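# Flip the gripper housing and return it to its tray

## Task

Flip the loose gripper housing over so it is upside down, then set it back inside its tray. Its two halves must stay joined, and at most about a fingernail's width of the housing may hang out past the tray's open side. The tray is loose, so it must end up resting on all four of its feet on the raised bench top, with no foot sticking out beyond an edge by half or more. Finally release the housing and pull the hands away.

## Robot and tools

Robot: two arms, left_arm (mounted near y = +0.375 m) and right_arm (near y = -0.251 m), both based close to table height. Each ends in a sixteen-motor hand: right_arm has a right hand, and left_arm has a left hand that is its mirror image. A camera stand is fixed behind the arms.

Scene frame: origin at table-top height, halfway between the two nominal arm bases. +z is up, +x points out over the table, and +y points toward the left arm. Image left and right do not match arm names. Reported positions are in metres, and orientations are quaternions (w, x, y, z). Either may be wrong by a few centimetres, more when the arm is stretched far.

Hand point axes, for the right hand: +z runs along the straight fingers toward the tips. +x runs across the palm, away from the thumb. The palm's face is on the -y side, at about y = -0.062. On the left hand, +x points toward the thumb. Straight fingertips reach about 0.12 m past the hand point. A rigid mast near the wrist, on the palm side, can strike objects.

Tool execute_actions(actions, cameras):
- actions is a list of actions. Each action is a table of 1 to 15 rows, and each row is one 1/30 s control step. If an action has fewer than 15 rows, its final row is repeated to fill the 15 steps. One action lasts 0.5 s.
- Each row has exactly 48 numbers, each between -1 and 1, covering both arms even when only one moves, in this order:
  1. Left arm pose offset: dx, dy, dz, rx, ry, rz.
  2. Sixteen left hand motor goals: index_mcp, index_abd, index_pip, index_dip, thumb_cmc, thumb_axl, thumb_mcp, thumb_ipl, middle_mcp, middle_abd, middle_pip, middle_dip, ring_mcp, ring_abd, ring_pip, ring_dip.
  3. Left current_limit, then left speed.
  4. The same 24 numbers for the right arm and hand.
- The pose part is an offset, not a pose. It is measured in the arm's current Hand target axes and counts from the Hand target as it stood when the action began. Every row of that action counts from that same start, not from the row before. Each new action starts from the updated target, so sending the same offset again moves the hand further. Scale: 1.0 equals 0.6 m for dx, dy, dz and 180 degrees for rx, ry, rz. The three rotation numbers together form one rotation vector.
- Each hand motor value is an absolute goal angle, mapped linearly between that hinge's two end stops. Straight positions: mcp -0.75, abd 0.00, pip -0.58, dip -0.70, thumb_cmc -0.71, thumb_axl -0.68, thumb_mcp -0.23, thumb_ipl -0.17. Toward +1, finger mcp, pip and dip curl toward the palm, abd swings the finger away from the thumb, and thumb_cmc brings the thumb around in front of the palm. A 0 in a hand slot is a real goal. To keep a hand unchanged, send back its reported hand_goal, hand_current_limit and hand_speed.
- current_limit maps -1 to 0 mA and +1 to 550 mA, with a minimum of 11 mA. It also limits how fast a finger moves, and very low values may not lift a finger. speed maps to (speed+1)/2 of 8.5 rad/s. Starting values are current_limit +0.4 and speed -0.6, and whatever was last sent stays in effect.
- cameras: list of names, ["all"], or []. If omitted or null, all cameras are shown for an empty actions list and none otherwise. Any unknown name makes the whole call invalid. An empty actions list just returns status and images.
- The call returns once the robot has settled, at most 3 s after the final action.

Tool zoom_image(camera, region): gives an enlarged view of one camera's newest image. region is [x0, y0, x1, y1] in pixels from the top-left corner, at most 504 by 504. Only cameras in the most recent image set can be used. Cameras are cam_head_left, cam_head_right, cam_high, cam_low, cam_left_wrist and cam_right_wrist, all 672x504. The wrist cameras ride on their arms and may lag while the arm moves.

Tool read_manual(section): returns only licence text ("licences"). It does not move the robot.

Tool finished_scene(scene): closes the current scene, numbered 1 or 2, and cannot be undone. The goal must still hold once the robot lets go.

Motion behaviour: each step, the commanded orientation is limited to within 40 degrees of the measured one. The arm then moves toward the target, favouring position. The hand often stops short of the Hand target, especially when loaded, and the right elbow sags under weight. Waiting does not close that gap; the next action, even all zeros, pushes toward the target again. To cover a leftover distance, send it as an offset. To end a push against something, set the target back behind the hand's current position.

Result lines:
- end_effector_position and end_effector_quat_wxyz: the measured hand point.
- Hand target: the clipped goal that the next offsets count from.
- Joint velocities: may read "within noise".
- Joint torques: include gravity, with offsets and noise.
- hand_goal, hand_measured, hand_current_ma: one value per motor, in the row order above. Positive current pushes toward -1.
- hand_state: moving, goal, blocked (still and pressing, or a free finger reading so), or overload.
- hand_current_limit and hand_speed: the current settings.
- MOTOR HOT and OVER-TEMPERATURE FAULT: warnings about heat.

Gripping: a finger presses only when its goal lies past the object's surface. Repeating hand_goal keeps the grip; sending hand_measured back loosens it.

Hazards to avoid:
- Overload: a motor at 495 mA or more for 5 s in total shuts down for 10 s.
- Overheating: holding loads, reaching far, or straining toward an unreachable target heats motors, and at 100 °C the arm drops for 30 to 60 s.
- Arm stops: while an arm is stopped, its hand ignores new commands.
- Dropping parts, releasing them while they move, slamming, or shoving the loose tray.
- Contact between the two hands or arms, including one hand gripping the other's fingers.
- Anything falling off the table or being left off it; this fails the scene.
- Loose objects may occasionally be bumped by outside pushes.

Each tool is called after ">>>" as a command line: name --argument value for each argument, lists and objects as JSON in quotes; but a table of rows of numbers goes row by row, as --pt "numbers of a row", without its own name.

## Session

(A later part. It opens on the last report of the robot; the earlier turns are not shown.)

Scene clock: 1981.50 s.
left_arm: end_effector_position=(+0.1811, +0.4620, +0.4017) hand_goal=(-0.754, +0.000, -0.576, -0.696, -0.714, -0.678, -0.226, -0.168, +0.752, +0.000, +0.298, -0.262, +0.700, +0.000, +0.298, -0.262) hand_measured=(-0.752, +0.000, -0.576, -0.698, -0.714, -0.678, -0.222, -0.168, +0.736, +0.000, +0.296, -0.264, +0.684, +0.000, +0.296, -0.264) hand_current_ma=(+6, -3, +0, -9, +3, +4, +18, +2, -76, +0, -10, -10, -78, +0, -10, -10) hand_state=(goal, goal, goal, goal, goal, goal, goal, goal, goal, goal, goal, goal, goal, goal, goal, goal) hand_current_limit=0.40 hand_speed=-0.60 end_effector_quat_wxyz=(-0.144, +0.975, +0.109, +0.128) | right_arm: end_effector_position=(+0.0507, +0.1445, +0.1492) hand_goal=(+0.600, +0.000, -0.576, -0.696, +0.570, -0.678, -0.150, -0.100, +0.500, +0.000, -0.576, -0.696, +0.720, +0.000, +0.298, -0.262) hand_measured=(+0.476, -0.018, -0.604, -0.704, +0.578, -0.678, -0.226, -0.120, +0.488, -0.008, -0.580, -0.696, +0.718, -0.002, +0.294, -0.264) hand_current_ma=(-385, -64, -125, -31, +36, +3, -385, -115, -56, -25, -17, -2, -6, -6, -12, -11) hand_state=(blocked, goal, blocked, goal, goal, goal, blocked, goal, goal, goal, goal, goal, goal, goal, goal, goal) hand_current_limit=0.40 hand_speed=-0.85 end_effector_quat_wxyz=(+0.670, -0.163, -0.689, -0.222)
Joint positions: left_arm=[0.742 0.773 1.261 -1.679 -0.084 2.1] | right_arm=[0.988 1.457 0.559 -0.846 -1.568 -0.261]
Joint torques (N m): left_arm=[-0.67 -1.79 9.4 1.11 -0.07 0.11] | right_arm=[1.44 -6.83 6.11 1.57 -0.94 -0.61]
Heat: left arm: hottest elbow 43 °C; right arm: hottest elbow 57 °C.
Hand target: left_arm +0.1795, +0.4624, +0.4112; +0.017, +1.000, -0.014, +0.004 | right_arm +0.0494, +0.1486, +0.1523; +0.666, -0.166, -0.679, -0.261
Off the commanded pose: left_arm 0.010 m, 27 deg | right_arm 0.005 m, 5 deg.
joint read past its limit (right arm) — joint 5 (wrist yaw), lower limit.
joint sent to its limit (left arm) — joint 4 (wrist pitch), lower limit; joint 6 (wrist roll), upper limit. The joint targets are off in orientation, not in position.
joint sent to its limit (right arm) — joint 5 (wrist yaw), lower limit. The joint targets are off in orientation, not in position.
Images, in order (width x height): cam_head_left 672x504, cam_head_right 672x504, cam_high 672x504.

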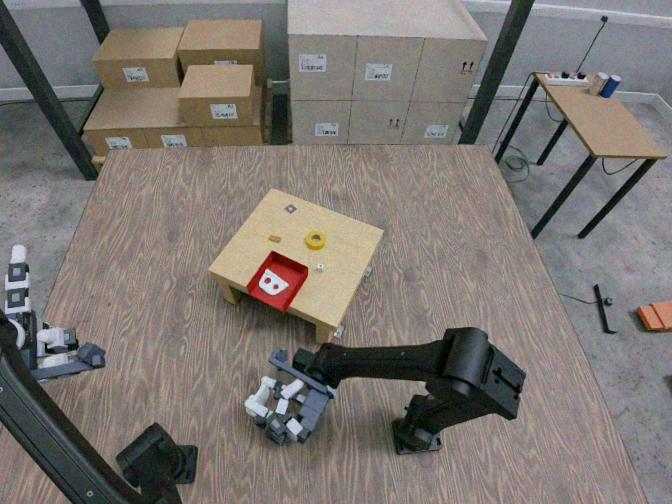

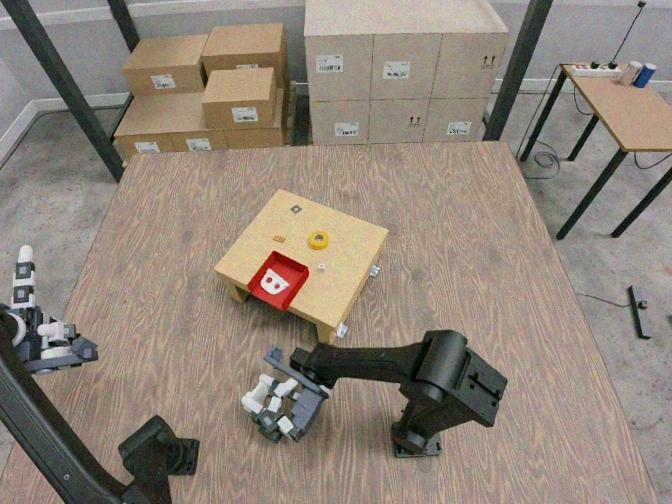

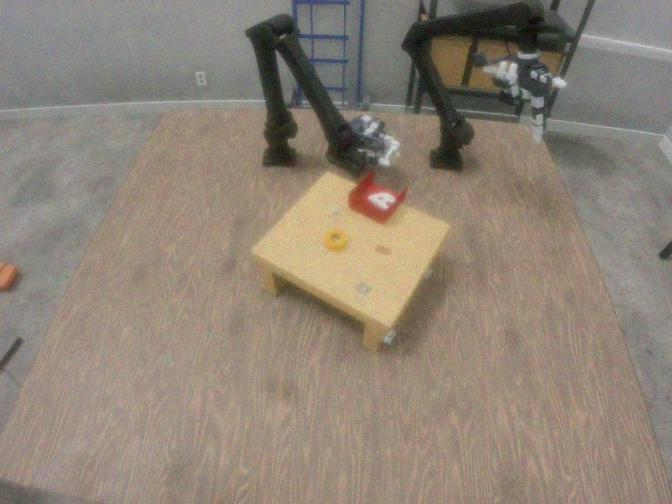

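>>> execute_actions --actions '[[[0,0,0,0,0,0,-0.754,0,-0.576,-0.696,-0.714,-0.678,-0.226,-0.168,0.753,0,0.299,-0.261,0.70,0,0.299,-0.261,0.4,-0.6,-0.0667,-0.006,0,0,0,0,0.6,0,-0.576,-0.696,0.57,-0.678,-0.15,-0.1,0.5,0,-0.576,-0.696,0.72,0,0.299,-0.261,0.4,-0.85]],[[0,0,0,0,0,0,-0.754,0,-0.576,-0.696,-0.714,-0.678,-0.226,-0.168,0.753,0,0.299,-0.261,0.70,0,0.299,-0.261,0.4,-0.6,-0.025,0,0,0,0,0,0.6,0,-0.576,-0.696,0.57,-0.678,-0.15,-0.1,0.5,0,-0.576,-0.696,0.72,0,0.299,-0.261,0.4,-0.85]]]' --cameras '["cam_head_left", "cam_head_right", "cam_high"]'

>>> zoom_image --camera "cam_head_left" --region '[220, 340, 350, 460]'

>>> zoom_image --camera "cam_high" --region '[330, 90, 430, 180]'

Scene clock: 1990.80 s.
left_arm: end_effector_position=(+0.1811, +0.4620, +0.4017) hand_goal=(-0.754, +0.000, -0.576, -0.696, -0.714, -0.678, -0.226, -0.168, +0.752, +0.000, +0.298, -0.262, +0.700, +0.000, +0.298, -0.262) hand_measured=(-0.752, +0.000, -0.576, -0.698, -0.714, -0.678, -0.222, -0.168, +0.736, +0.000, +0.296, -0.264, +0.684, +0.000, +0.296, -0.264) hand_current_ma=(+6, -3, +0, -9, +3, +4, +18, +2, -76, +0, -10, -10, -78, +0, -10, -10) hand_state=(goal, goal, goal, goal, goal, goal, goal, goal, goal, goal, goal, goal, goal, goal, goal, goal) hand_current_limit=0.40 hand_speed=-0.60 end_effector_quat_wxyz=(-0.144, +0.975, +0.109, +0.128) | right_arm: end_effector_position=(+0.0523, +0.1484, +0.0955) hand_goal=(+0.600, +0.000, -0.576, -0.696, +0.570, -0.678, -0.150, -0.100, +0.500, +0.000, -0.576, -0.696, +0.720, +0.000, +0.298, -0.262) hand_measured=(+0.476, -0.018, -0.604, -0.704, +0.578, -0.678, -0.226, -0.120, +0.488, -0.008, -0.580, -0.696, +0.718, -0.002, +0.294, -0.264) hand_current_ma=(-385, -64, -125, -31, +36, +3, -385, -115, -56, -25, -17, -2, -6, -6, -12, -11) hand_state=(blocked, goal, blocked, goal, goal, goal, blocked, goal, goal, goal, goal, goal, goal, goal, goal, goal) hand_current_limit=0.40 hand_speed=-0.85 end_effector_quat_wxyz=(+0.670, -0.161, -0.690, -0.223)
Joint positions: left_arm=[0.742 0.773 1.261 -1.679 -0.084 2.1] | right_arm=[0.99 1.653 0.547 -0.682 -1.568 -0.31]
Joint torques (N m): left_arm=[-0.5 -2.02 9.42 1.06 -0.05 0.11] | right_arm=[1.49 -7.71 4.71 1.58 -1.01 -0.53]
Heat: left arm: hottest elbow 43 °C; right arm: hottest elbow 55 °C.
Hand target: left_arm +0.1795, +0.4624, +0.4112; +0.017, +1.000, -0.014, +0.004 | right_arm +0.0504, +0.1525, +0.0973; +0.666, -0.165, -0.679, -0.261
Off the commanded pose: left_arm 0.010 m, 27 deg | right_arm 0.005 m, 5 deg.
joint read past its limit (right arm) — joint 5 (wrist yaw), lower limit.
joint sent to its limit (left arm) — joint 4 (wrist pitch), lower limit; joint 6 (wrist roll), upper limit. The joint targets are off in orientation, not in position.
joint sent to its limit (right arm) — joint 5 (wrist yaw), lower limit. The joint targets are off in orientation, not in position.
Images, in order (width x height): cam_head_left 672x504, cam_head_right 672x504, cam_high 672x504.

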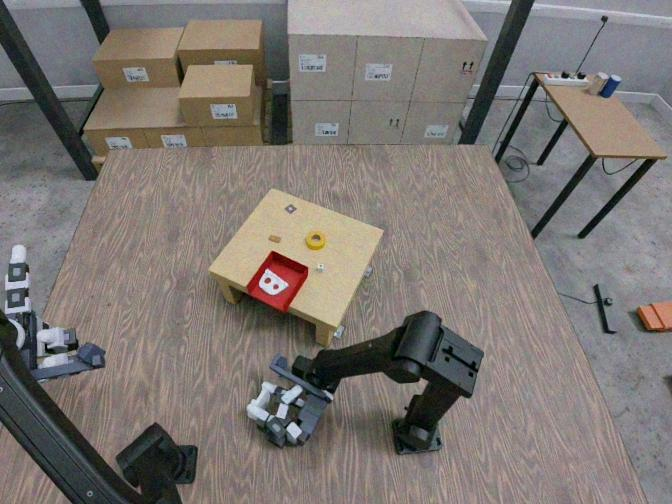

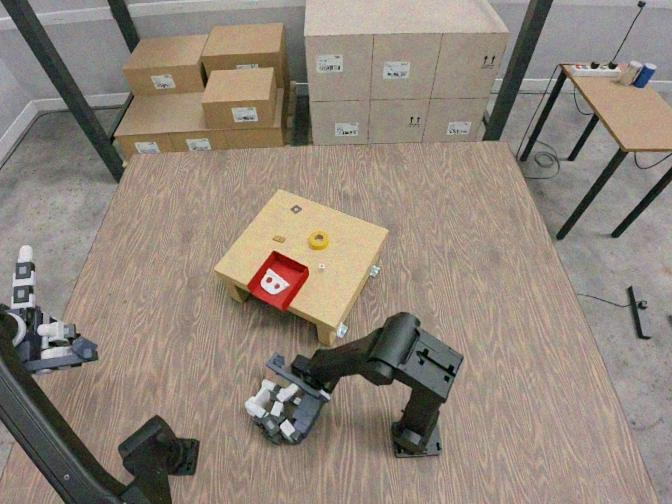

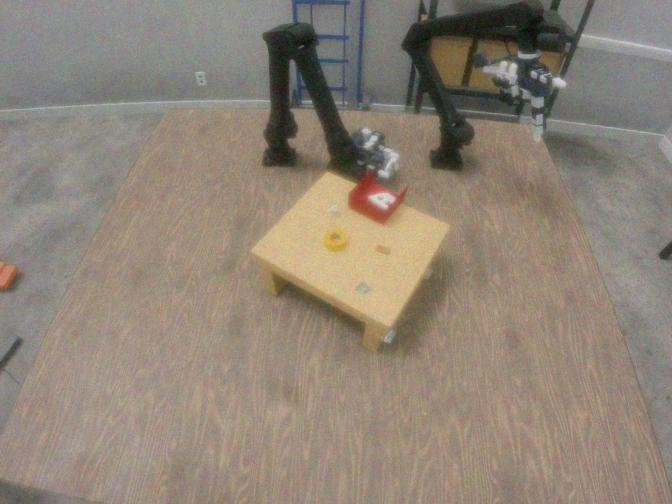

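Scaled by 3.877 from the camera's 672x504 image, which has a finer 960x720 frame.

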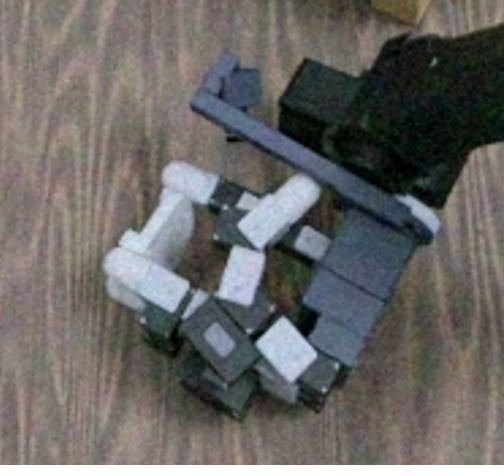

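Scaled by 5.040 from the camera's 672x504 image, which has a finer 960x720 frame.

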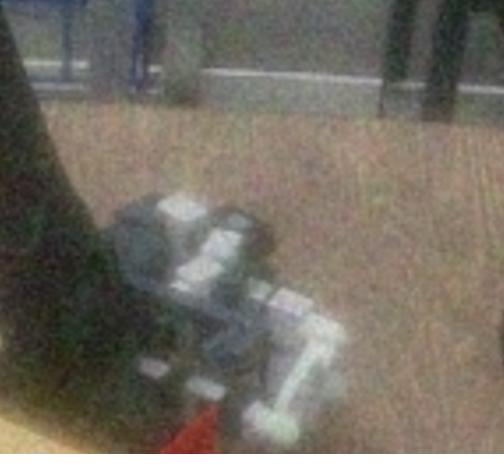

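>>> execute_actions --actions '[[[0,0,0,0,0,0,-0.754,0,-0.576,-0.696,-0.714,-0.678,-0.226,-0.168,0.753,0,0.299,-0.261,0.70,0,0.299,-0.261,0.4,-0.6,-0.02,-0.003,0,0,0,0,0.6,0,-0.576,-0.696,0.57,-0.678,-0.15,-0.1,0.5,0,-0.576,-0.696,0.72,0,0.299,-0.261,0.4,-0.85]]]'

>>> execute_actions --actions '[[[0,0,0,0,0,0,-0.754,0,-0.576,-0.696,-0.714,-0.678,-0.226,-0.168,0.753,0,0.299,-0.261,0.70,0,0.299,-0.261,0.4,-0.6,-0.015,0,0,0,0,0,0.6,0,-0.576,-0.696,0.57,-0.678,-0.15,-0.1,0.5,0,-0.576,-0.696,0.72,0,0.299,-0.261,0.4,-0.85]]]'

Scene clock: 1998.37 s.
left_arm: end_effector_position=(+0.1811, +0.4620, +0.4017) hand_goal=(-0.754, +0.000, -0.576, -0.696, -0.714, -0.678, -0.226, -0.168, +0.752, +0.000, +0.298, -0.262, +0.700, +0.000, +0.298, -0.262) hand_measured=(-0.752, +0.000, -0.576, -0.698, -0.714, -0.678, -0.222, -0.168, +0.736, +0.000, +0.296, -0.264, +0.684, +0.000, +0.296, -0.264) hand_current_ma=(+6, -3, +0, -9, +3, +4, +18, +2, -76, +0, -10, -10, -78, +0, -10, -10) hand_state=(goal, goal, goal, goal, goal, goal, goal, goal, goal, goal, goal, goal, goal, goal, goal, goal) hand_current_limit=0.40 hand_speed=-0.60 end_effector_quat_wxyz=(-0.144, +0.975, +0.109, +0.128) | right_arm: end_effector_position=(+0.0525, +0.1493, +0.0843) hand_goal=(+0.600, +0.000, -0.576, -0.696, +0.570, -0.678, -0.150, -0.100, +0.500, +0.000, -0.576, -0.696, +0.720, +0.000, +0.298, -0.262) hand_measured=(+0.476, -0.018, -0.604, -0.704, +0.578, -0.678, -0.226, -0.120, +0.488, -0.008, -0.580, -0.696, +0.718, -0.002, +0.294, -0.264) hand_current_ma=(-385, -64, -125, -31, +36, +3, -385, -115, -56, -25, -17, -2, -6, -6, -12, -11) hand_state=(blocked, goal, blocked, goal, goal, goal, blocked, goal, goal, goal, goal, goal, goal, goal, goal, goal) hand_current_limit=0.40 hand_speed=-0.85 end_effector_quat_wxyz=(+0.670, -0.159, -0.690, -0.224)
Joint positions: left_arm=[0.742 0.773 1.261 -1.679 -0.084 2.1] | right_arm=[0.99 1.696 0.547 -0.64 -1.568 -0.315]
Joint torques (N m): left_arm=[-0.73 -1.67 9.42 1.07 -0.05 0.11] | right_arm=[1.9 -7.77 4.18 1.35 -0.95 -0.57]
Heat: left arm: hottest elbow 43 °C; right arm: hottest elbow 55 °C.
Hand target: left_arm +0.1795, +0.4624, +0.4112; +0.017, +1.000, -0.014, +0.004 | right_arm +0.0501, +0.1525, +0.0852; +0.666, -0.166, -0.679, -0.261
Off the commanded pose: left_arm 0.010 m, 27 deg | right_arm 0.004 m, 4 deg.
joint read past its limit (right arm) — joint 5 (wrist yaw), lower limit.
joint sent to its limit (left arm) — joint 4 (wrist pitch), lower limit; joint 6 (wrist roll), upper limit. The joint targets are off in orientation, not in position.
joint sent to its limit (right arm) — joint 5 (wrist yaw), lower limit. The joint targets are off in orientation, not in position.

Scene clock: 1999.20 s.
left_arm: end_effector_position=(+0.1811, +0.4620, +0.4017) hand_goal=(-0.754, +0.000, -0.576, -0.696, -0.714, -0.678, -0.226, -0.168, +0.752, +0.000, +0.298, -0.262, +0.700, +0.000, +0.298, -0.262) hand_measured=(-0.752, +0.000, -0.576, -0.698, -0.714, -0.678, -0.222, -0.168, +0.736, +0.000, +0.296, -0.264, +0.684, +0.000, +0.296, -0.264) hand_current_ma=(+6, -3, +0, -9, +3, +4, +18, +2, -76, +0, -10, -10, -78, +0, -10, -10) hand_state=(goal, goal, goal, goal, goal, goal, goal, goal, goal, goal, goal, goal, goal, goal, goal, goal) hand_current_limit=0.40 hand_speed=-0.60 end_effector_quat_wxyz=(-0.144, +0.975, +0.109, +0.128) | right_arm: end_effector_position=(+0.0525, +0.1496, +0.0760) hand_goal=(+0.600, +0.000, -0.576, -0.696, +0.570, -0.678, -0.150, -0.100, +0.500, +0.000, -0.576, -0.696, +0.720, +0.000, +0.298, -0.262) hand_measured=(+0.476, -0.016, -0.604, -0.704, +0.578, -0.678, -0.226, -0.120, +0.488, -0.006, -0.580, -0.696, +0.718, -0.002, +0.294, -0.264) hand_current_ma=(-385, -60, -125, -31, +36, +3, -385, -115, -56, -22, -17, -2, -6, -6, -12, -11) hand_state=(blocked, goal, blocked, goal, goal, goal, blocked, goal, goal, goal, goal, goal, goal, goal, goal, goal) hand_current_limit=0.40 hand_speed=-0.85 end_effector_quat_wxyz=(+0.669, -0.158, -0.690, -0.225)
Joint positions: left_arm=[0.742 0.773 1.261 -1.679 -0.084 2.1] | right_arm=[0.991 1.727 0.547 -0.611 -1.568 -0.32]
Joint torques (N m): left_arm=[-0.67 -1.96 9.39 1.06 -0.07 0.09] | right_arm=[0.91 -8.59 4.18 1.46 -0.98 -0.51]
Heat: left arm: hottest elbow 43 °C; right arm: hottest elbow 54 °C.
Hand target: left_arm +0.1795, +0.4624, +0.4112; +0.017, +1.000, -0.014, +0.004 | right_arm +0.0506, +0.1536, +0.0763; +0.666, -0.165, -0.679, -0.261
Off the commanded pose: left_arm 0.010 m, 27 deg | right_arm 0.004 m, 4 deg.
joint read past its limit (right arm) — joint 5 (wrist yaw), lower limit.
joint sent to its limit (left arm) — joint 4 (wrist pitch), lower limit; joint 6 (wrist roll), upper limit. The joint targets are off in orientation, not in position.
joint sent to its limit (right arm) — joint 5 (wrist yaw), lower limit. The joint targets are off in orientation, not in position.

>>> execute_actions --actions '[[[0,0,0,0,0,0,-0.754,0,-0.576,-0.696,-0.714,-0.678,-0.226,-0.168,0.753,0,0.299,-0.261,0.70,0,0.299,-0.261,0.4,-0.6,-0.015,0,0,0,0,0,0.6,0,-0.576,-0.696,0.57,-0.678,-0.15,-0.1,0.5,0,-0.576,-0.696,0.72,0,0.299,-0.261,0.4,-0.85]]]' --cameras '["cam_head_left", "cam_head_right"]'

>>> zoom_image --camera "cam_head_left" --region '[230, 360, 330, 450]'

>>> zoom_image --camera "cam_head_right" --region '[230, 360, 330, 450]'

Scene clock: 2006.90 s.
left_arm: end_effector_position=(+0.1811, +0.4620, +0.4017) hand_goal=(-0.754, +0.000, -0.576, -0.696, -0.714, -0.678, -0.226, -0.168, +0.752, +0.000, +0.298, -0.262, +0.700, +0.000, +0.298, -0.262) hand_measured=(-0.752, +0.000, -0.576, -0.698, -0.714, -0.678, -0.222, -0.168, +0.736, +0.000, +0.296, -0.264, +0.684, +0.000, +0.296, -0.264) hand_current_ma=(+6, -3, +0, -9, +3, +4, +18, +2, -76, +0, -10, -10, -78, +0, -10, -10) hand_state=(goal, goal, goal, goal, goal, goal, goal, goal, goal, goal, goal, goal, goal, goal, goal, goal) hand_current_limit=0.40 hand_speed=-0.60 end_effector_quat_wxyz=(-0.144, +0.975, +0.109, +0.128) | right_arm: end_effector_position=(+0.0527, +0.1499, +0.0710) hand_goal=(+0.600, +0.000, -0.576, -0.696, +0.570, -0.678, -0.150, -0.100, +0.500, +0.000, -0.576, -0.696, +0.720, +0.000, +0.298, -0.262) hand_measured=(+0.476, +0.006, -0.606, -0.704, +0.584, -0.678, -0.226, -0.120, +0.490, -0.006, -0.580, -0.696, +0.718, -0.002, +0.294, -0.264) hand_current_ma=(-385, +19, -127, -33, +63, +3, -385, -118, -47, -22, -17, -2, -6, -6, -12, -11) hand_state=(blocked, goal, blocked, goal, goal, goal, blocked, blocked, goal, goal, goal, goal, goal, goal, goal, goal) hand_current_limit=0.40 hand_speed=-0.85 end_effector_quat_wxyz=(+0.667, -0.150, -0.692, -0.233)
Joint positions: left_arm=[0.742 0.773 1.261 -1.679 -0.084 2.1] | right_arm=[0.991 1.753 0.547 -0.587 -1.568 -0.346]
Joint torques (N m): left_arm=[-0.56 -1.85 9.5 1.1 -0.05 0.1] | right_arm=[1.73 -7.12 4.48 1.16 -1.02 -0.41]
Heat: left arm: hottest elbow 43 °C; right arm: hottest elbow 54 °C.
Hand target: left_arm +0.1795, +0.4624, +0.4112; +0.017, +1.000, -0.014, +0.004 | right_arm +0.0512, +0.1547, +0.0674; +0.666, -0.166, -0.679, -0.261
Off the commanded pose: left_arm 0.010 m, 27 deg | right_arm 0.006 m, 4 deg.
joint read past its limit (right arm) — joint 5 (wrist yaw), lower limit.
joint sent to its limit (left arm) — joint 4 (wrist pitch), lower limit; joint 6 (wrist roll), upper limit. The joint targets are off in orientation, not in position.
joint sent to its limit (right arm) — joint 5 (wrist yaw), lower limit. The joint targets are off in orientation, not in position.
Images, in order (width x height): cam_head_left 672x504, cam_head_right 672x504.

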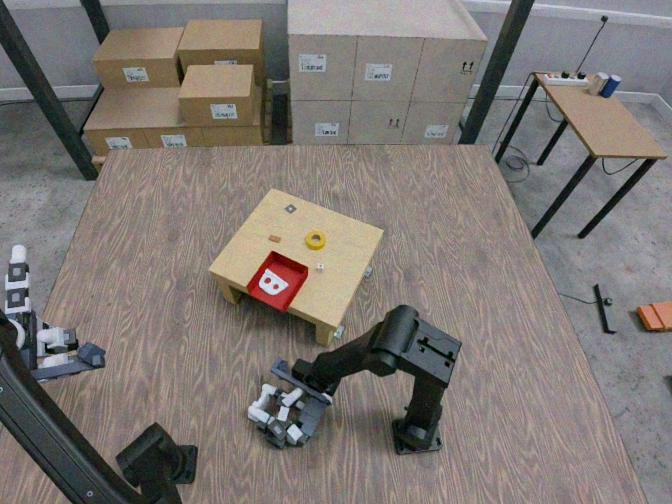

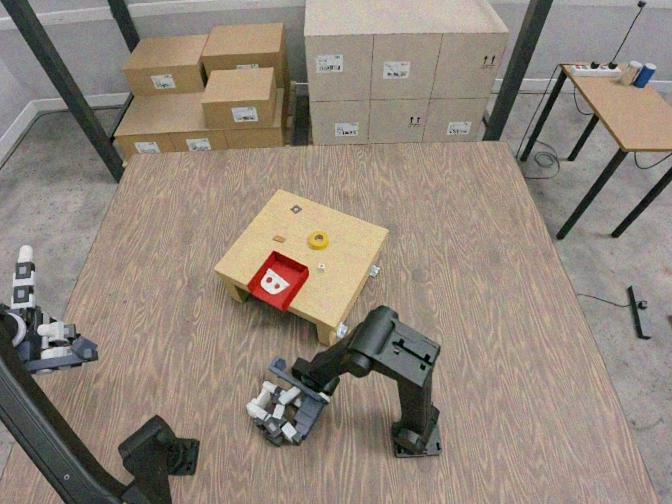

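Scaled by 5.040 from the camera's 672x504 image, which has a finer 960x720 frame.

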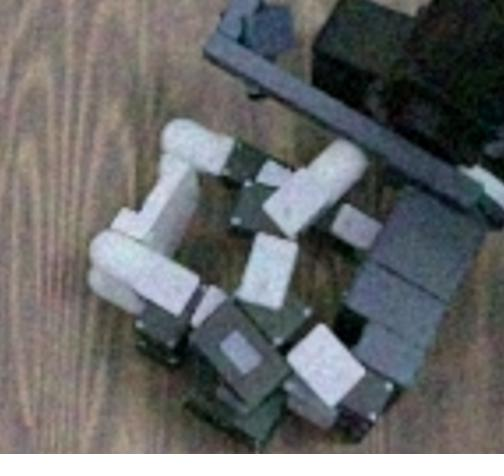

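Scaled by 5.040 from the camera's 672x504 image, which has a finer 960x720 frame.

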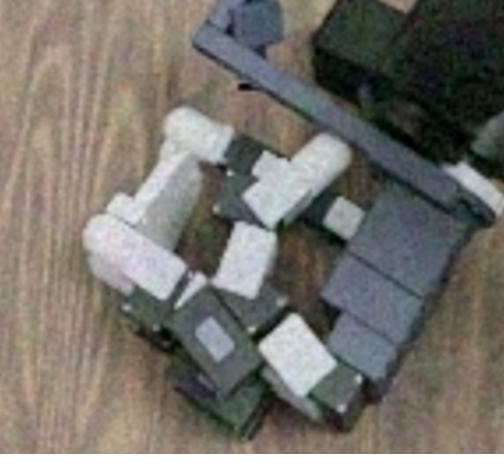

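>>> execute_actions --actions '[[[0,0,0,0,0,0,-0.754,0,-0.576,-0.696,-0.714,-0.678,-0.226,-0.168,0.753,0,0.299,-0.261,0.70,0,0.299,-0.261,0.4,-0.6,-0.006,-0.025,0,0,0,0,0.6,0,-0.576,-0.696,0.57,-0.678,-0.15,-0.1,0.5,0,-0.576,-0.696,0.72,0,0.299,-0.261,0.4,-0.85]],[[0,0,0,0,0,0,-0.754,0,-0.576,-0.696,-0.714,-0.678,-0.226,-0.168,0.753,0,0.299,-0.261,0.70,0,0.299,-0.261,0.4,-0.6,-0.003,-0.025,0,0,0,0,0.6,0,-0.576,-0.696,0.57,-0.678,-0.15,-0.1,0.5,0,-0.576,-0.696,0.72,0,0.299,-0.261,0.4,-0.85]]]' --cameras '["cam_head_left", "cam_head_right"]'

>>> zoom_image --camera "cam_head_left" --region '[230, 360, 330, 450]'

Scene clock: 2017.33 s.
left_arm: end_effector_position=(+0.1811, +0.4620, +0.4017) hand_goal=(-0.754, +0.000, -0.576, -0.696, -0.714, -0.678, -0.226, -0.168, +0.752, +0.000, +0.298, -0.262, +0.700, +0.000, +0.298, -0.262) hand_measured=(-0.752, +0.000, -0.576, -0.698, -0.714, -0.678, -0.222, -0.168, +0.736, +0.000, +0.296, -0.264, +0.684, +0.000, +0.296, -0.264) hand_current_ma=(+6, -3, +0, -9, +3, +4, +18, +2, -76, +0, -10, -10, -78, +0, -10, -10) hand_state=(goal, goal, goal, goal, goal, goal, goal, goal, goal, goal, goal, goal, goal, goal, goal, goal) hand_current_limit=0.40 hand_speed=-0.60 end_effector_quat_wxyz=(-0.144, +0.975, +0.109, +0.128) | right_arm: end_effector_position=(+0.0484, +0.1431, +0.0710) hand_goal=(+0.600, +0.000, -0.576, -0.696, +0.570, -0.678, -0.150, -0.100, +0.500, +0.000, -0.576, -0.696, +0.720, +0.000, +0.298, -0.262) hand_measured=(+0.476, -0.008, -0.606, -0.704, +0.580, -0.678, -0.226, -0.120, +0.490, -0.006, -0.580, -0.698, +0.718, -0.002, +0.294, -0.264) hand_current_ma=(-385, -31, -127, -36, +41, +3, -385, -118, -47, -23, -19, -4, -6, -6, -12, -11) hand_state=(blocked, goal, blocked, goal, goal, goal, blocked, blocked, goal, goal, goal, goal, goal, goal, goal, goal) hand_current_limit=0.40 hand_speed=-0.85 end_effector_quat_wxyz=(+0.665, -0.143, -0.693, -0.240)
Joint positions: left_arm=[0.742 0.773 1.261 -1.679 -0.084 2.1] | right_arm=[0.991 1.748 0.522 -0.556 -1.569 -0.355]
Joint torques (N m): left_arm=[-0.73 -1.96 9.44 1.06 -0.05 0.09] | right_arm=[2.37 -6.53 0.4 1.63 -0.87 -0.61]
Heat: left arm: hottest elbow 43 °C; right arm: hottest elbow 52 °C.
Hand target: left_arm +0.1795, +0.4624, +0.4112; +0.017, +1.000, -0.014, +0.004 | right_arm +0.0342, +0.1310, +0.0580; +0.666, -0.166, -0.679, -0.261
Off the commanded pose: left_arm 0.010 m, 27 deg | right_arm 0.022 m, 4 deg.
joint read past its limit (right arm) — joint 5 (wrist yaw), lower limit.
joint sent to its limit (left arm) — joint 4 (wrist pitch), lower limit; joint 6 (wrist roll), upper limit. The joint targets are off in orientation, not in position.
joint sent to its limit (right arm) — joint 5 (wrist yaw), lower limit. The joint targets are off in orientation, not in position.
Images, in order (width x height): cam_head_left 672x504, cam_head_right 672x504.

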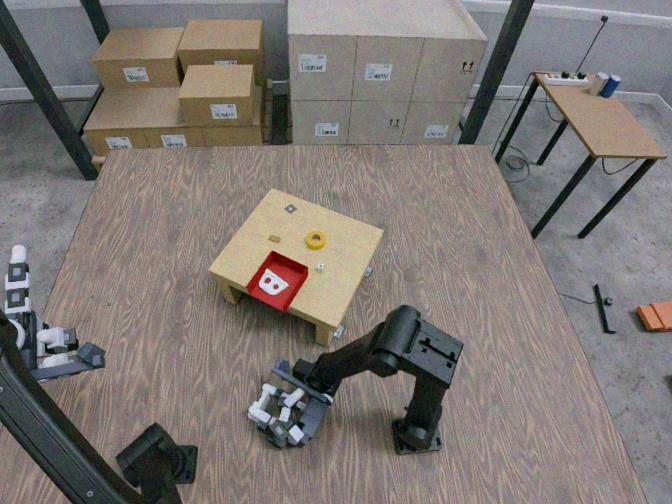

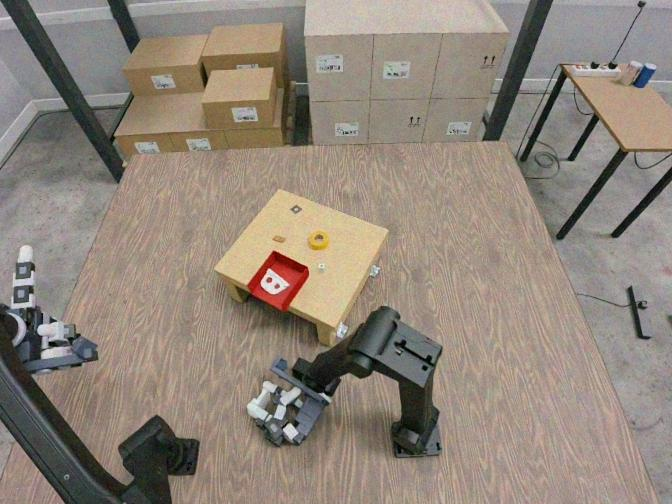

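Scaled by 5.040 from the camera's 672x504 image, which has a finer 960x720 frame.

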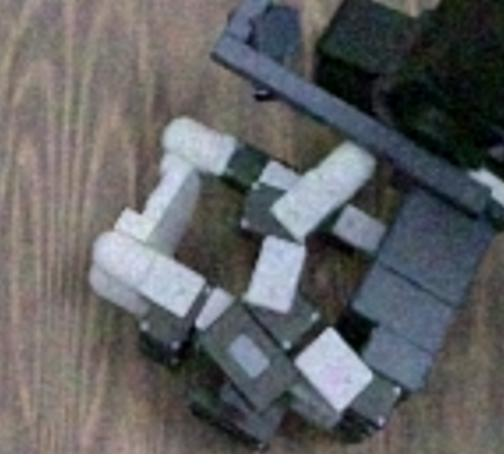

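>>> execute_actions --actions '[[[0,0,0,0,0,0,-0.754,0,-0.576,-0.696,-0.714,-0.678,-0.226,-0.168,0.753,0,0.299,-0.261,0.70,0,0.299,-0.261,0.4,-0.6,0.012,-0.02,0,0,0,0,0.6,0,-0.576,-0.696,0.57,-0.678,-0.15,-0.1,0.5,0,-0.576,-0.696,0.72,0,0.299,-0.261,0.4,-0.85]],[[0,0,0,0,0,0,-0.754,0,-0.576,-0.696,-0.714,-0.678,-0.226,-0.168,0.753,0,0.299,-0.261,0.70,0,0.299,-0.261,0.4,-0.6,0,-0.03,0,0,0,0,0.6,0,-0.576,-0.696,0.57,-0.678,-0.15,-0.1,0.5,0,-0.576,-0.696,0.72,0,0.299,-0.261,0.4,-0.85]]]' --cameras '["cam_head_left", "cam_head_right"]'

>>> zoom_image --camera "cam_head_left" --region '[230, 360, 330, 450]'

>>> zoom_image --camera "cam_head_right" --region '[230, 360, 330, 450]'

Scene clock: 2025.57 s.
left_arm: end_effector_position=(+0.1811, +0.4620, +0.4017) hand_goal=(-0.754, +0.000, -0.576, -0.696, -0.714, -0.678, -0.226, -0.168, +0.752, +0.000, +0.298, -0.262, +0.700, +0.000, +0.298, -0.262) hand_measured=(-0.752, +0.000, -0.576, -0.698, -0.714, -0.678, -0.222, -0.168, +0.736, +0.000, +0.296, -0.264, +0.684, +0.000, +0.296, -0.264) hand_current_ma=(+6, -3, +0, -9, +3, +4, +18, +2, -76, +0, -10, -10, -78, +0, -10, -10) hand_state=(goal, goal, goal, goal, goal, goal, goal, goal, goal, goal, goal, goal, goal, goal, goal, goal) hand_current_limit=0.40 hand_speed=-0.60 end_effector_quat_wxyz=(-0.144, +0.975, +0.109, +0.128) | right_arm: end_effector_position=(+0.0321, +0.1201, +0.0722) hand_goal=(+0.600, +0.000, -0.576, -0.696, +0.570, -0.678, -0.150, -0.100, +0.500, +0.000, -0.576, -0.696, +0.720, +0.000, +0.298, -0.262) hand_measured=(+0.476, -0.010, -0.606, -0.704, +0.580, -0.678, -0.226, -0.120, +0.490, -0.006, -0.580, -0.698, +0.718, -0.002, +0.294, -0.264) hand_current_ma=(-385, -32, -127, -36, +39, +3, -385, -118, -47, -24, -19, -4, -6, -6, -12, -11) hand_state=(blocked, goal, blocked, goal, goal, goal, blocked, blocked, goal, goal, goal, goal, goal, goal, goal, goal) hand_current_limit=0.40 hand_speed=-0.85 end_effector_quat_wxyz=(+0.664, -0.136, -0.694, -0.243)
Joint positions: left_arm=[0.742 0.773 1.261 -1.679 -0.084 2.1] | right_arm=[0.997 1.714 0.45 -0.538 -1.569 -0.389]
Joint torques (N m): left_arm=[-0.5 -1.85 9.36 1.13 -0.05 0.11] | right_arm=[2.37 -5.66 -0.31 1.5 -0.88 -0.5]
Heat: left arm: hottest elbow 43 °C; right arm: hottest elbow 51 °C.
Hand target: left_arm +0.1795, +0.4624, +0.4112; +0.017, +1.000, -0.014, +0.004 | right_arm +0.0167, +0.1060, +0.0612; +0.666, -0.165, -0.679, -0.261
Off the commanded pose: left_arm 0.010 m, 27 deg | right_arm 0.024 m, 4 deg.
joint read past its limit (right arm) — joint 5 (wrist yaw), lower limit.
joint sent to its limit (left arm) — joint 4 (wrist pitch), lower limit; joint 6 (wrist roll), upper limit. The joint targets are off in orientation, not in position.
joint sent to its limit (right arm) — joint 5 (wrist yaw), lower limit. The joint targets are off in orientation, not in position.
Images, in order (width x height): cam_head_left 672x504, cam_head_right 672x504.

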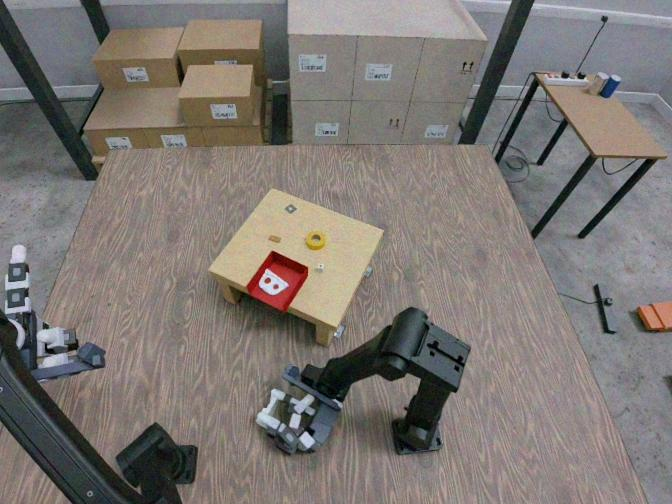

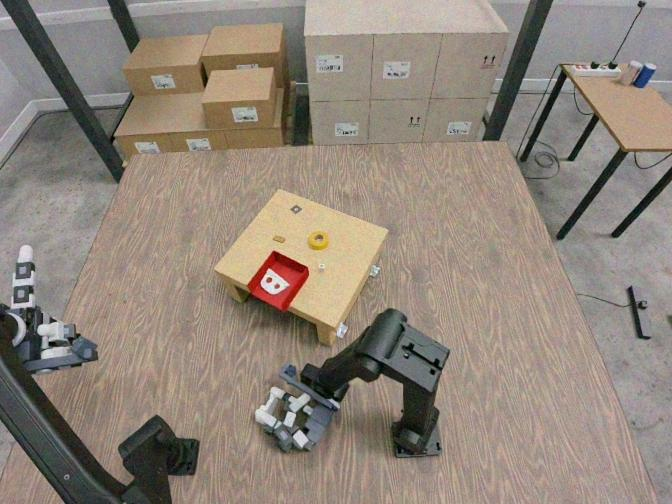

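Scaled by 5.040 from the camera's 672x504 image, which has a finer 960x720 frame.

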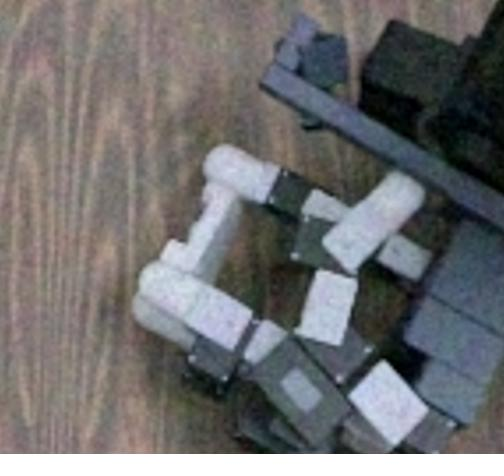

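Scaled by 5.040 from the camera's 672x504 image, which has a finer 960x720 frame.

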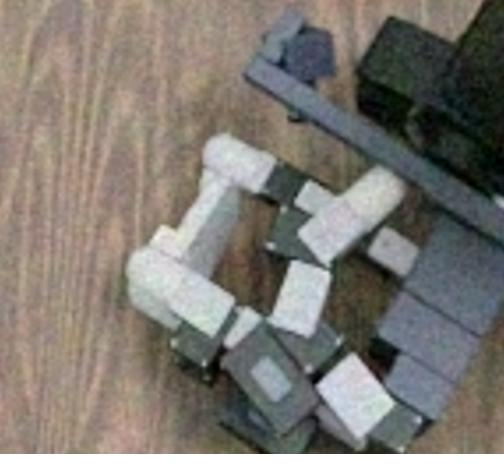

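>>> execute_actions --actions '[[[0,0,0,0,0,0,-0.754,0,-0.576,-0.696,-0.714,-0.678,-0.226,-0.168,0.753,0,0.299,-0.261,0.70,0,0.299,-0.261,0.4,-0.6,0.035,0.02,0,0,0,0.04,0.6,0,-0.576,-0.696,0.57,-0.678,-0.15,-0.1,0.5,0,-0.576,-0.696,0.72,0,0.299,-0.261,0.4,-0.85]],[[0,0,0,0,0,0,-0.754,0,-0.576,-0.696,-0.714,-0.678,-0.226,-0.168,0.753,0,0.299,-0.261,0.70,0,0.299,-0.261,0.4,-0.6,-0.028,0,0,0,0,0,0.6,0,-0.576,-0.696,0.57,-0.678,-0.15,-0.1,0.5,0,-0.576,-0.696,0.72,0,0.299,-0.261,0.4,-0.85]]]'

Scene clock: 2036.33 s.
left_arm: end_effector_position=(+0.1811, +0.4620, +0.4017) hand_goal=(-0.754, +0.000, -0.576, -0.696, -0.714, -0.678, -0.226, -0.168, +0.752, +0.000, +0.298, -0.262, +0.700, +0.000, +0.298, -0.262) hand_measured=(-0.752, +0.000, -0.576, -0.698, -0.714, -0.678, -0.222, -0.168, +0.736, +0.000, +0.296, -0.264, +0.684, +0.000, +0.296, -0.264) hand_current_ma=(+6, -3, +0, -9, +3, +4, +18, +2, -76, +0, -10, -10, -78, +0, -10, -10) hand_state=(goal, goal, goal, goal, goal, goal, goal, goal, goal, goal, goal, goal, goal, goal, goal, goal) hand_current_limit=0.40 hand_speed=-0.60 end_effector_quat_wxyz=(-0.144, +0.975, +0.109, +0.128) | right_arm: end_effector_position=(+0.0211, +0.1060, +0.0708) hand_goal=(+0.600, +0.000, -0.576, -0.696, +0.570, -0.678, -0.150, -0.100, +0.500, +0.000, -0.576, -0.696, +0.720, +0.000, +0.298, -0.262) hand_measured=(+0.476, +0.032, -0.612, -0.710, +0.574, -0.678, -0.226, -0.120, +0.498, -0.006, -0.578, -0.698, +0.718, -0.002, +0.294, -0.264) hand_current_ma=(-385, +119, -158, -57, +19, +3, -385, -118, -12, -24, -11, -4, -6, -7, -12, -11) hand_state=(blocked, blocked, blocked, goal, goal, goal, blocked, blocked, goal, goal, goal, goal, goal, goal, goal, goal) hand_current_limit=0.40 hand_speed=-0.85 end_effector_quat_wxyz=(+0.679, -0.181, -0.684, -0.194)
Joint positions: left_arm=[0.742 0.773 1.261 -1.679 -0.084 2.1] | right_arm=[1.004 1.668 0.431 -0.665 -1.569 -0.352]
Joint torques (N m): left_arm=[-0.5 -2.02 9.39 1.01 -0.06 0.1] | right_arm=[1.03 -5.83 4.97 0.87 -0.88 -0.22]
Heat: left arm: hottest elbow 43 °C; right arm: hottest elbow 50 °C.
Hand target: left_arm +0.1795, +0.4624, +0.4112; +0.017, +1.000, -0.014, +0.004 | right_arm +0.0220, +0.1133, +0.0667; +0.681, -0.208, -0.667, -0.218
Off the commanded pose: left_arm 0.010 m, 27 deg | right_arm 0.008 m, 5 deg.
joint read past its limit (right arm) — joint 5 (wrist yaw), lower limit.
joint sent to its limit (left arm) — joint 4 (wrist pitch), lower limit; joint 6 (wrist roll), upper limit. The joint targets are off in orientation, not in position.
joint sent to its limit (right arm) — joint 5 (wrist yaw), lower limit. The joint targets are off in orientation, not in position.

>>> execute_actions --actions '[[[0,0,0,0,0,0,-0.754,0,-0.576,-0.696,-0.714,-0.678,-0.226,-0.168,0.753,0,0.299,-0.261,0.70,0,0.299,-0.261,0.4,-0.6,-0.01,-0.035,0,0,0,0,0.6,0,-0.576,-0.696,0.57,-0.678,-0.15,-0.1,0.5,0,-0.576,-0.696,0.72,0,0.299,-0.261,0.4,-0.85]],[[0,0,0,0,0,0,-0.754,0,-0.576,-0.696,-0.714,-0.678,-0.226,-0.168,0.753,0,0.299,-0.261,0.70,0,0.299,-0.261,0.4,-0.6,-0.003,-0.035,0,0,0,0,0.6,0,-0.576,-0.696,0.57,-0.678,-0.15,-0.1,0.5,0,-0.576,-0.696,0.72,0,0.299,-0.261,0.4,-0.85]]]' --cameras '["cam_head_left", "cam_head_right"]'

>>> zoom_image --camera "cam_head_left" --region '[230, 360, 330, 450]'

>>> zoom_image --camera "cam_head_right" --region '[230, 360, 330, 450]'

Scene clock: 2045.40 s.
left_arm: end_effector_position=(+0.1811, +0.4620, +0.4017) hand_goal=(-0.754, +0.000, -0.576, -0.696, -0.714, -0.678, -0.226, -0.168, +0.752, +0.000, +0.298, -0.262, +0.700, +0.000, +0.298, -0.262) hand_measured=(-0.752, +0.000, -0.576, -0.698, -0.714, -0.678, -0.222, -0.168, +0.736, +0.000, +0.296, -0.264, +0.684, +0.000, +0.296, -0.264) hand_current_ma=(+6, -3, +0, -9, +3, +4, +18, +2, -76, +0, -10, -10, -78, +0, -10, -10) hand_state=(goal, goal, goal, goal, goal, goal, goal, goal, goal, goal, goal, goal, goal, goal, goal, goal) hand_current_limit=0.40 hand_speed=-0.60 end_effector_quat_wxyz=(-0.144, +0.975, +0.109, +0.128) | right_arm: end_effector_position=(+0.0058, +0.0851, +0.0664) hand_goal=(+0.600, +0.000, -0.576, -0.696, +0.570, -0.678, -0.150, -0.100, +0.500, +0.000, -0.576, -0.696, +0.720, +0.000, +0.298, -0.262) hand_measured=(+0.476, +0.038, -0.616, -0.712, +0.570, -0.678, -0.226, -0.120, +0.498, -0.006, -0.578, -0.698, +0.718, -0.002, +0.294, -0.264) hand_current_ma=(-385, +144, -179, -69, +1, +3, -385, -120, -11, -24, -11, -4, -6, -7, -12, -11) hand_state=(blocked, blocked, blocked, goal, goal, goal, blocked, blocked, goal, goal, goal, goal, goal, goal, goal, goal) hand_current_limit=0.40 hand_speed=-0.85 end_effector_quat_wxyz=(+0.677, -0.166, -0.688, -0.203)
Joint positions: left_arm=[0.742 0.773 1.261 -1.679 -0.084 2.1] | right_arm=[1.012 1.676 0.37 -0.639 -1.569 -0.428]
Joint torques (N m): left_arm=[-0.85 -1.85 9.4 1.01 -0.06 0.1] | right_arm=[1.49 -5.25 1.31 0.47 -0.81 -0.23]
Heat: left arm: hottest elbow 43 °C; right arm: hottest elbow 50 °C.
Hand target: left_arm +0.1795, +0.4624, +0.4112; +0.017, +1.000, -0.014, +0.004 | right_arm -0.0021, +0.0793, +0.0587; +0.681, -0.208, -0.667, -0.219
Off the commanded pose: left_arm 0.010 m, 27 deg | right_arm 0.013 m, 6 deg.
joint read past its limit (right arm) — joint 5 (wrist yaw), lower limit.
joint sent to its limit (left arm) — joint 4 (wrist pitch), lower limit; joint 6 (wrist roll), upper limit. The joint targets are off in orientation, not in position.
joint sent to its limit (right arm) — joint 5 (wrist yaw), lower limit. The joint targets are off in orientation, not in position.
Images, in order (width x height): cam_head_left 672x504, cam_head_right 672x504.

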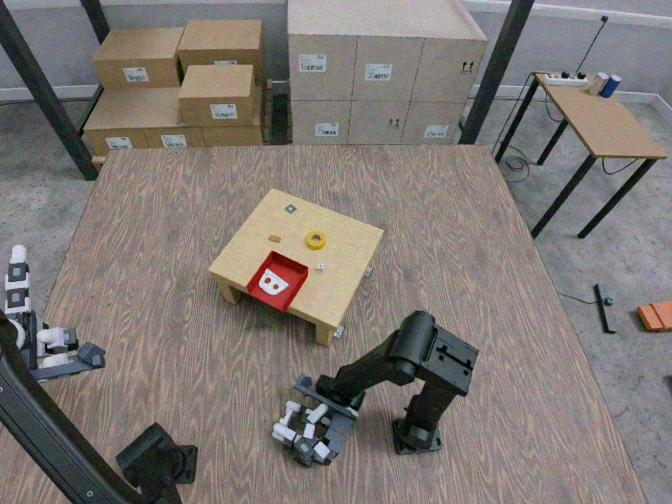

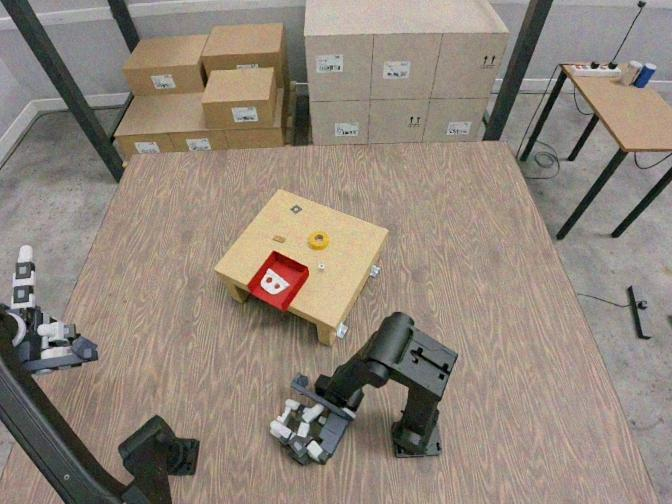

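Scaled by 5.040 from the camera's 672x504 image, which has a finer 960x720 frame.

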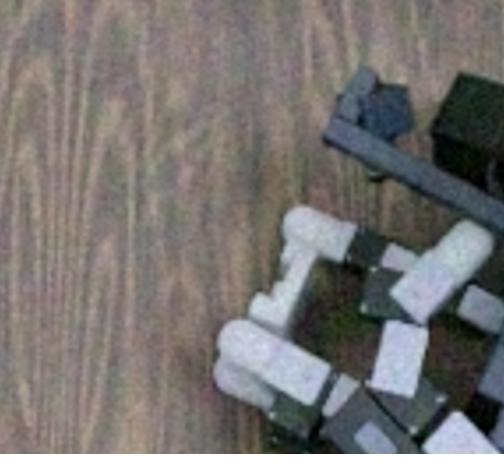

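Scaled by 5.040 from the camera's 672x504 image, which has a finer 960x720 frame.

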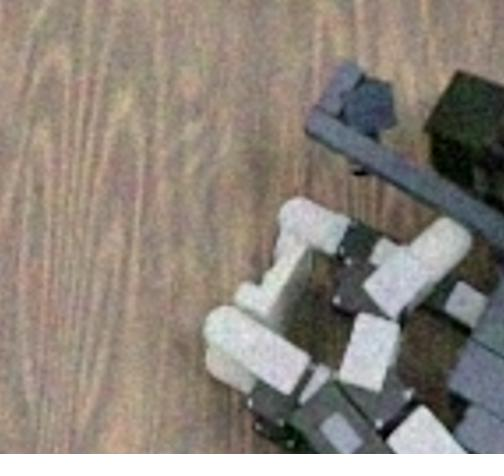

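>>> execute_actions --actions '[[[0,0,0,0,0,0,-0.754,0,-0.576,-0.696,-0.714,-0.678,-0.226,-0.168,0.753,0,0.299,-0.261,0.70,0,0.299,-0.261,0.4,-0.6,0.008,-0.012,0,0,0,0,0.49,0,-0.576,-0.696,0.57,-0.678,-0.215,-0.1,0.46,0,-0.576,-0.696,0.72,0,0.299,-0.261,0.4,-0.85]],[[0,0,0,0,0,0,-0.754,0,-0.576,-0.696,-0.714,-0.678,-0.226,-0.168,0.753,0,0.299,-0.261,0.70,0,0.299,-0.261,0.4,-0.6,0,-0.02,0,0,0,0,0.48,0,-0.576,-0.696,0.57,-0.678,-0.225,-0.1,0.42,0,-0.576,-0.696,0.72,0,0.299,-0.261,0.4,-0.85]]]' --cameras '["cam_head_left", "cam_head_right"]'

>>> zoom_image --camera "cam_head_left" --region '[250, 370, 350, 460]'

Scene clock: 2059.90 s.
left_arm: end_effector_position=(+0.1811, +0.4620, +0.4017) hand_goal=(-0.754, +0.000, -0.576, -0.696, -0.714, -0.678, -0.226, -0.168, +0.752, +0.000, +0.298, -0.262, +0.700, +0.000, +0.298, -0.262) hand_measured=(-0.752, +0.000, -0.576, -0.698, -0.714, -0.678, -0.222, -0.168, +0.736, +0.000, +0.296, -0.264, +0.684, +0.000, +0.296, -0.264) hand_current_ma=(+6, -3, +0, -9, +3, +4, +18, +2, -76, +0, -10, -10, -78, +0, -10, -10) hand_state=(goal, goal, goal, goal, goal, goal, goal, goal, goal, goal, goal, goal, goal, goal, goal, goal) hand_current_limit=0.40 hand_speed=-0.60 end_effector_quat_wxyz=(-0.144, +0.975, +0.109, +0.128) | right_arm: end_effector_position=(-0.0061, +0.0686, +0.0633) hand_goal=(+0.480, +0.000, -0.576, -0.696, +0.570, -0.678, -0.226, -0.100, +0.420, +0.000, -0.576, -0.696, +0.720, +0.000, +0.298, -0.262) hand_measured=(+0.462, +0.016, -0.606, -0.712, +0.566, -0.678, -0.236, -0.114, +0.422, -0.006, -0.578, -0.698, +0.718, -0.002, +0.294, -0.264) hand_current_ma=(-81, +62, -131, -64, -17, +3, -49, -74, +11, -24, -10, -4, -6, -7, -12, -11) hand_state=(goal, goal, blocked, goal, goal, goal, goal, goal, goal, goal, goal, goal, goal, goal, goal, goal) hand_current_limit=0.40 hand_speed=-0.85 end_effector_quat_wxyz=(+0.681, -0.174, -0.686, -0.190)
Joint positions: left_arm=[0.742 0.773 1.261 -1.679 -0.084 2.1] | right_arm=[1.019 1.662 0.326 -0.639 -1.569 -0.428]
Joint torques (N m): left_arm=[-0.91 -1.85 9.43 0.96 -0.05 0.1] | right_arm=[1.44 -7.18 1.01 0.47 -0.81 -0.31]
Heat: left arm: hottest elbow 43 °C; right arm: hottest elbow 49 °C.
Hand target: left_arm +0.1795, +0.4624, +0.4112; +0.017, +1.000, -0.014, +0.004 | right_arm -0.0131, +0.0634, +0.0633; +0.681, -0.208, -0.667, -0.219
Off the commanded pose: left_arm 0.010 m, 27 deg | right_arm 0.009 m, 5 deg.
joint read past its limit (right arm) — joint 5 (wrist yaw), lower limit.
joint sent to its limit (left arm) — joint 4 (wrist pitch), lower limit; joint 6 (wrist roll), upper limit. The joint targets are off in orientation, not in position.
joint sent to its limit (right arm) — joint 5 (wrist yaw), lower limit. The joint targets are off in orientation, not in position.
Images, in order (width x height): cam_head_left 672x504, cam_head_right 672x504.

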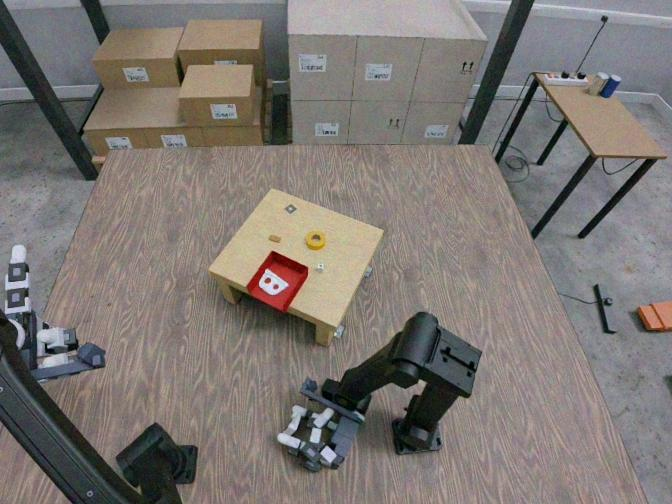

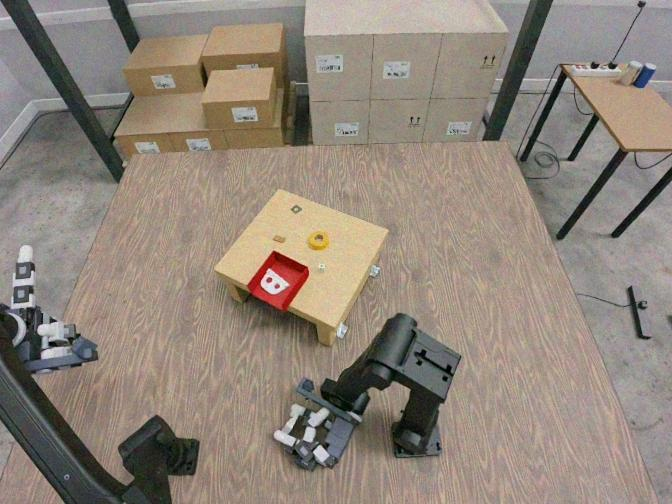

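Scaled by 5.040 from the camera's 672x504 image, which has a finer 960x720 frame.

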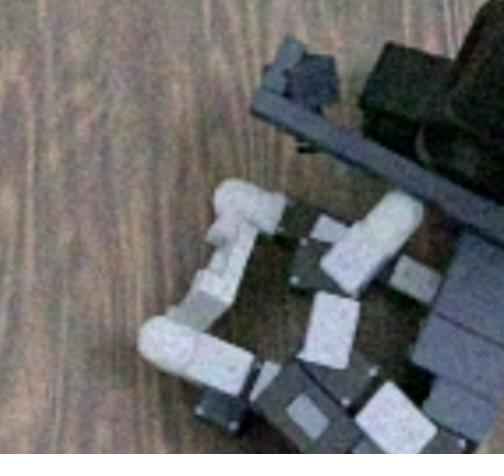

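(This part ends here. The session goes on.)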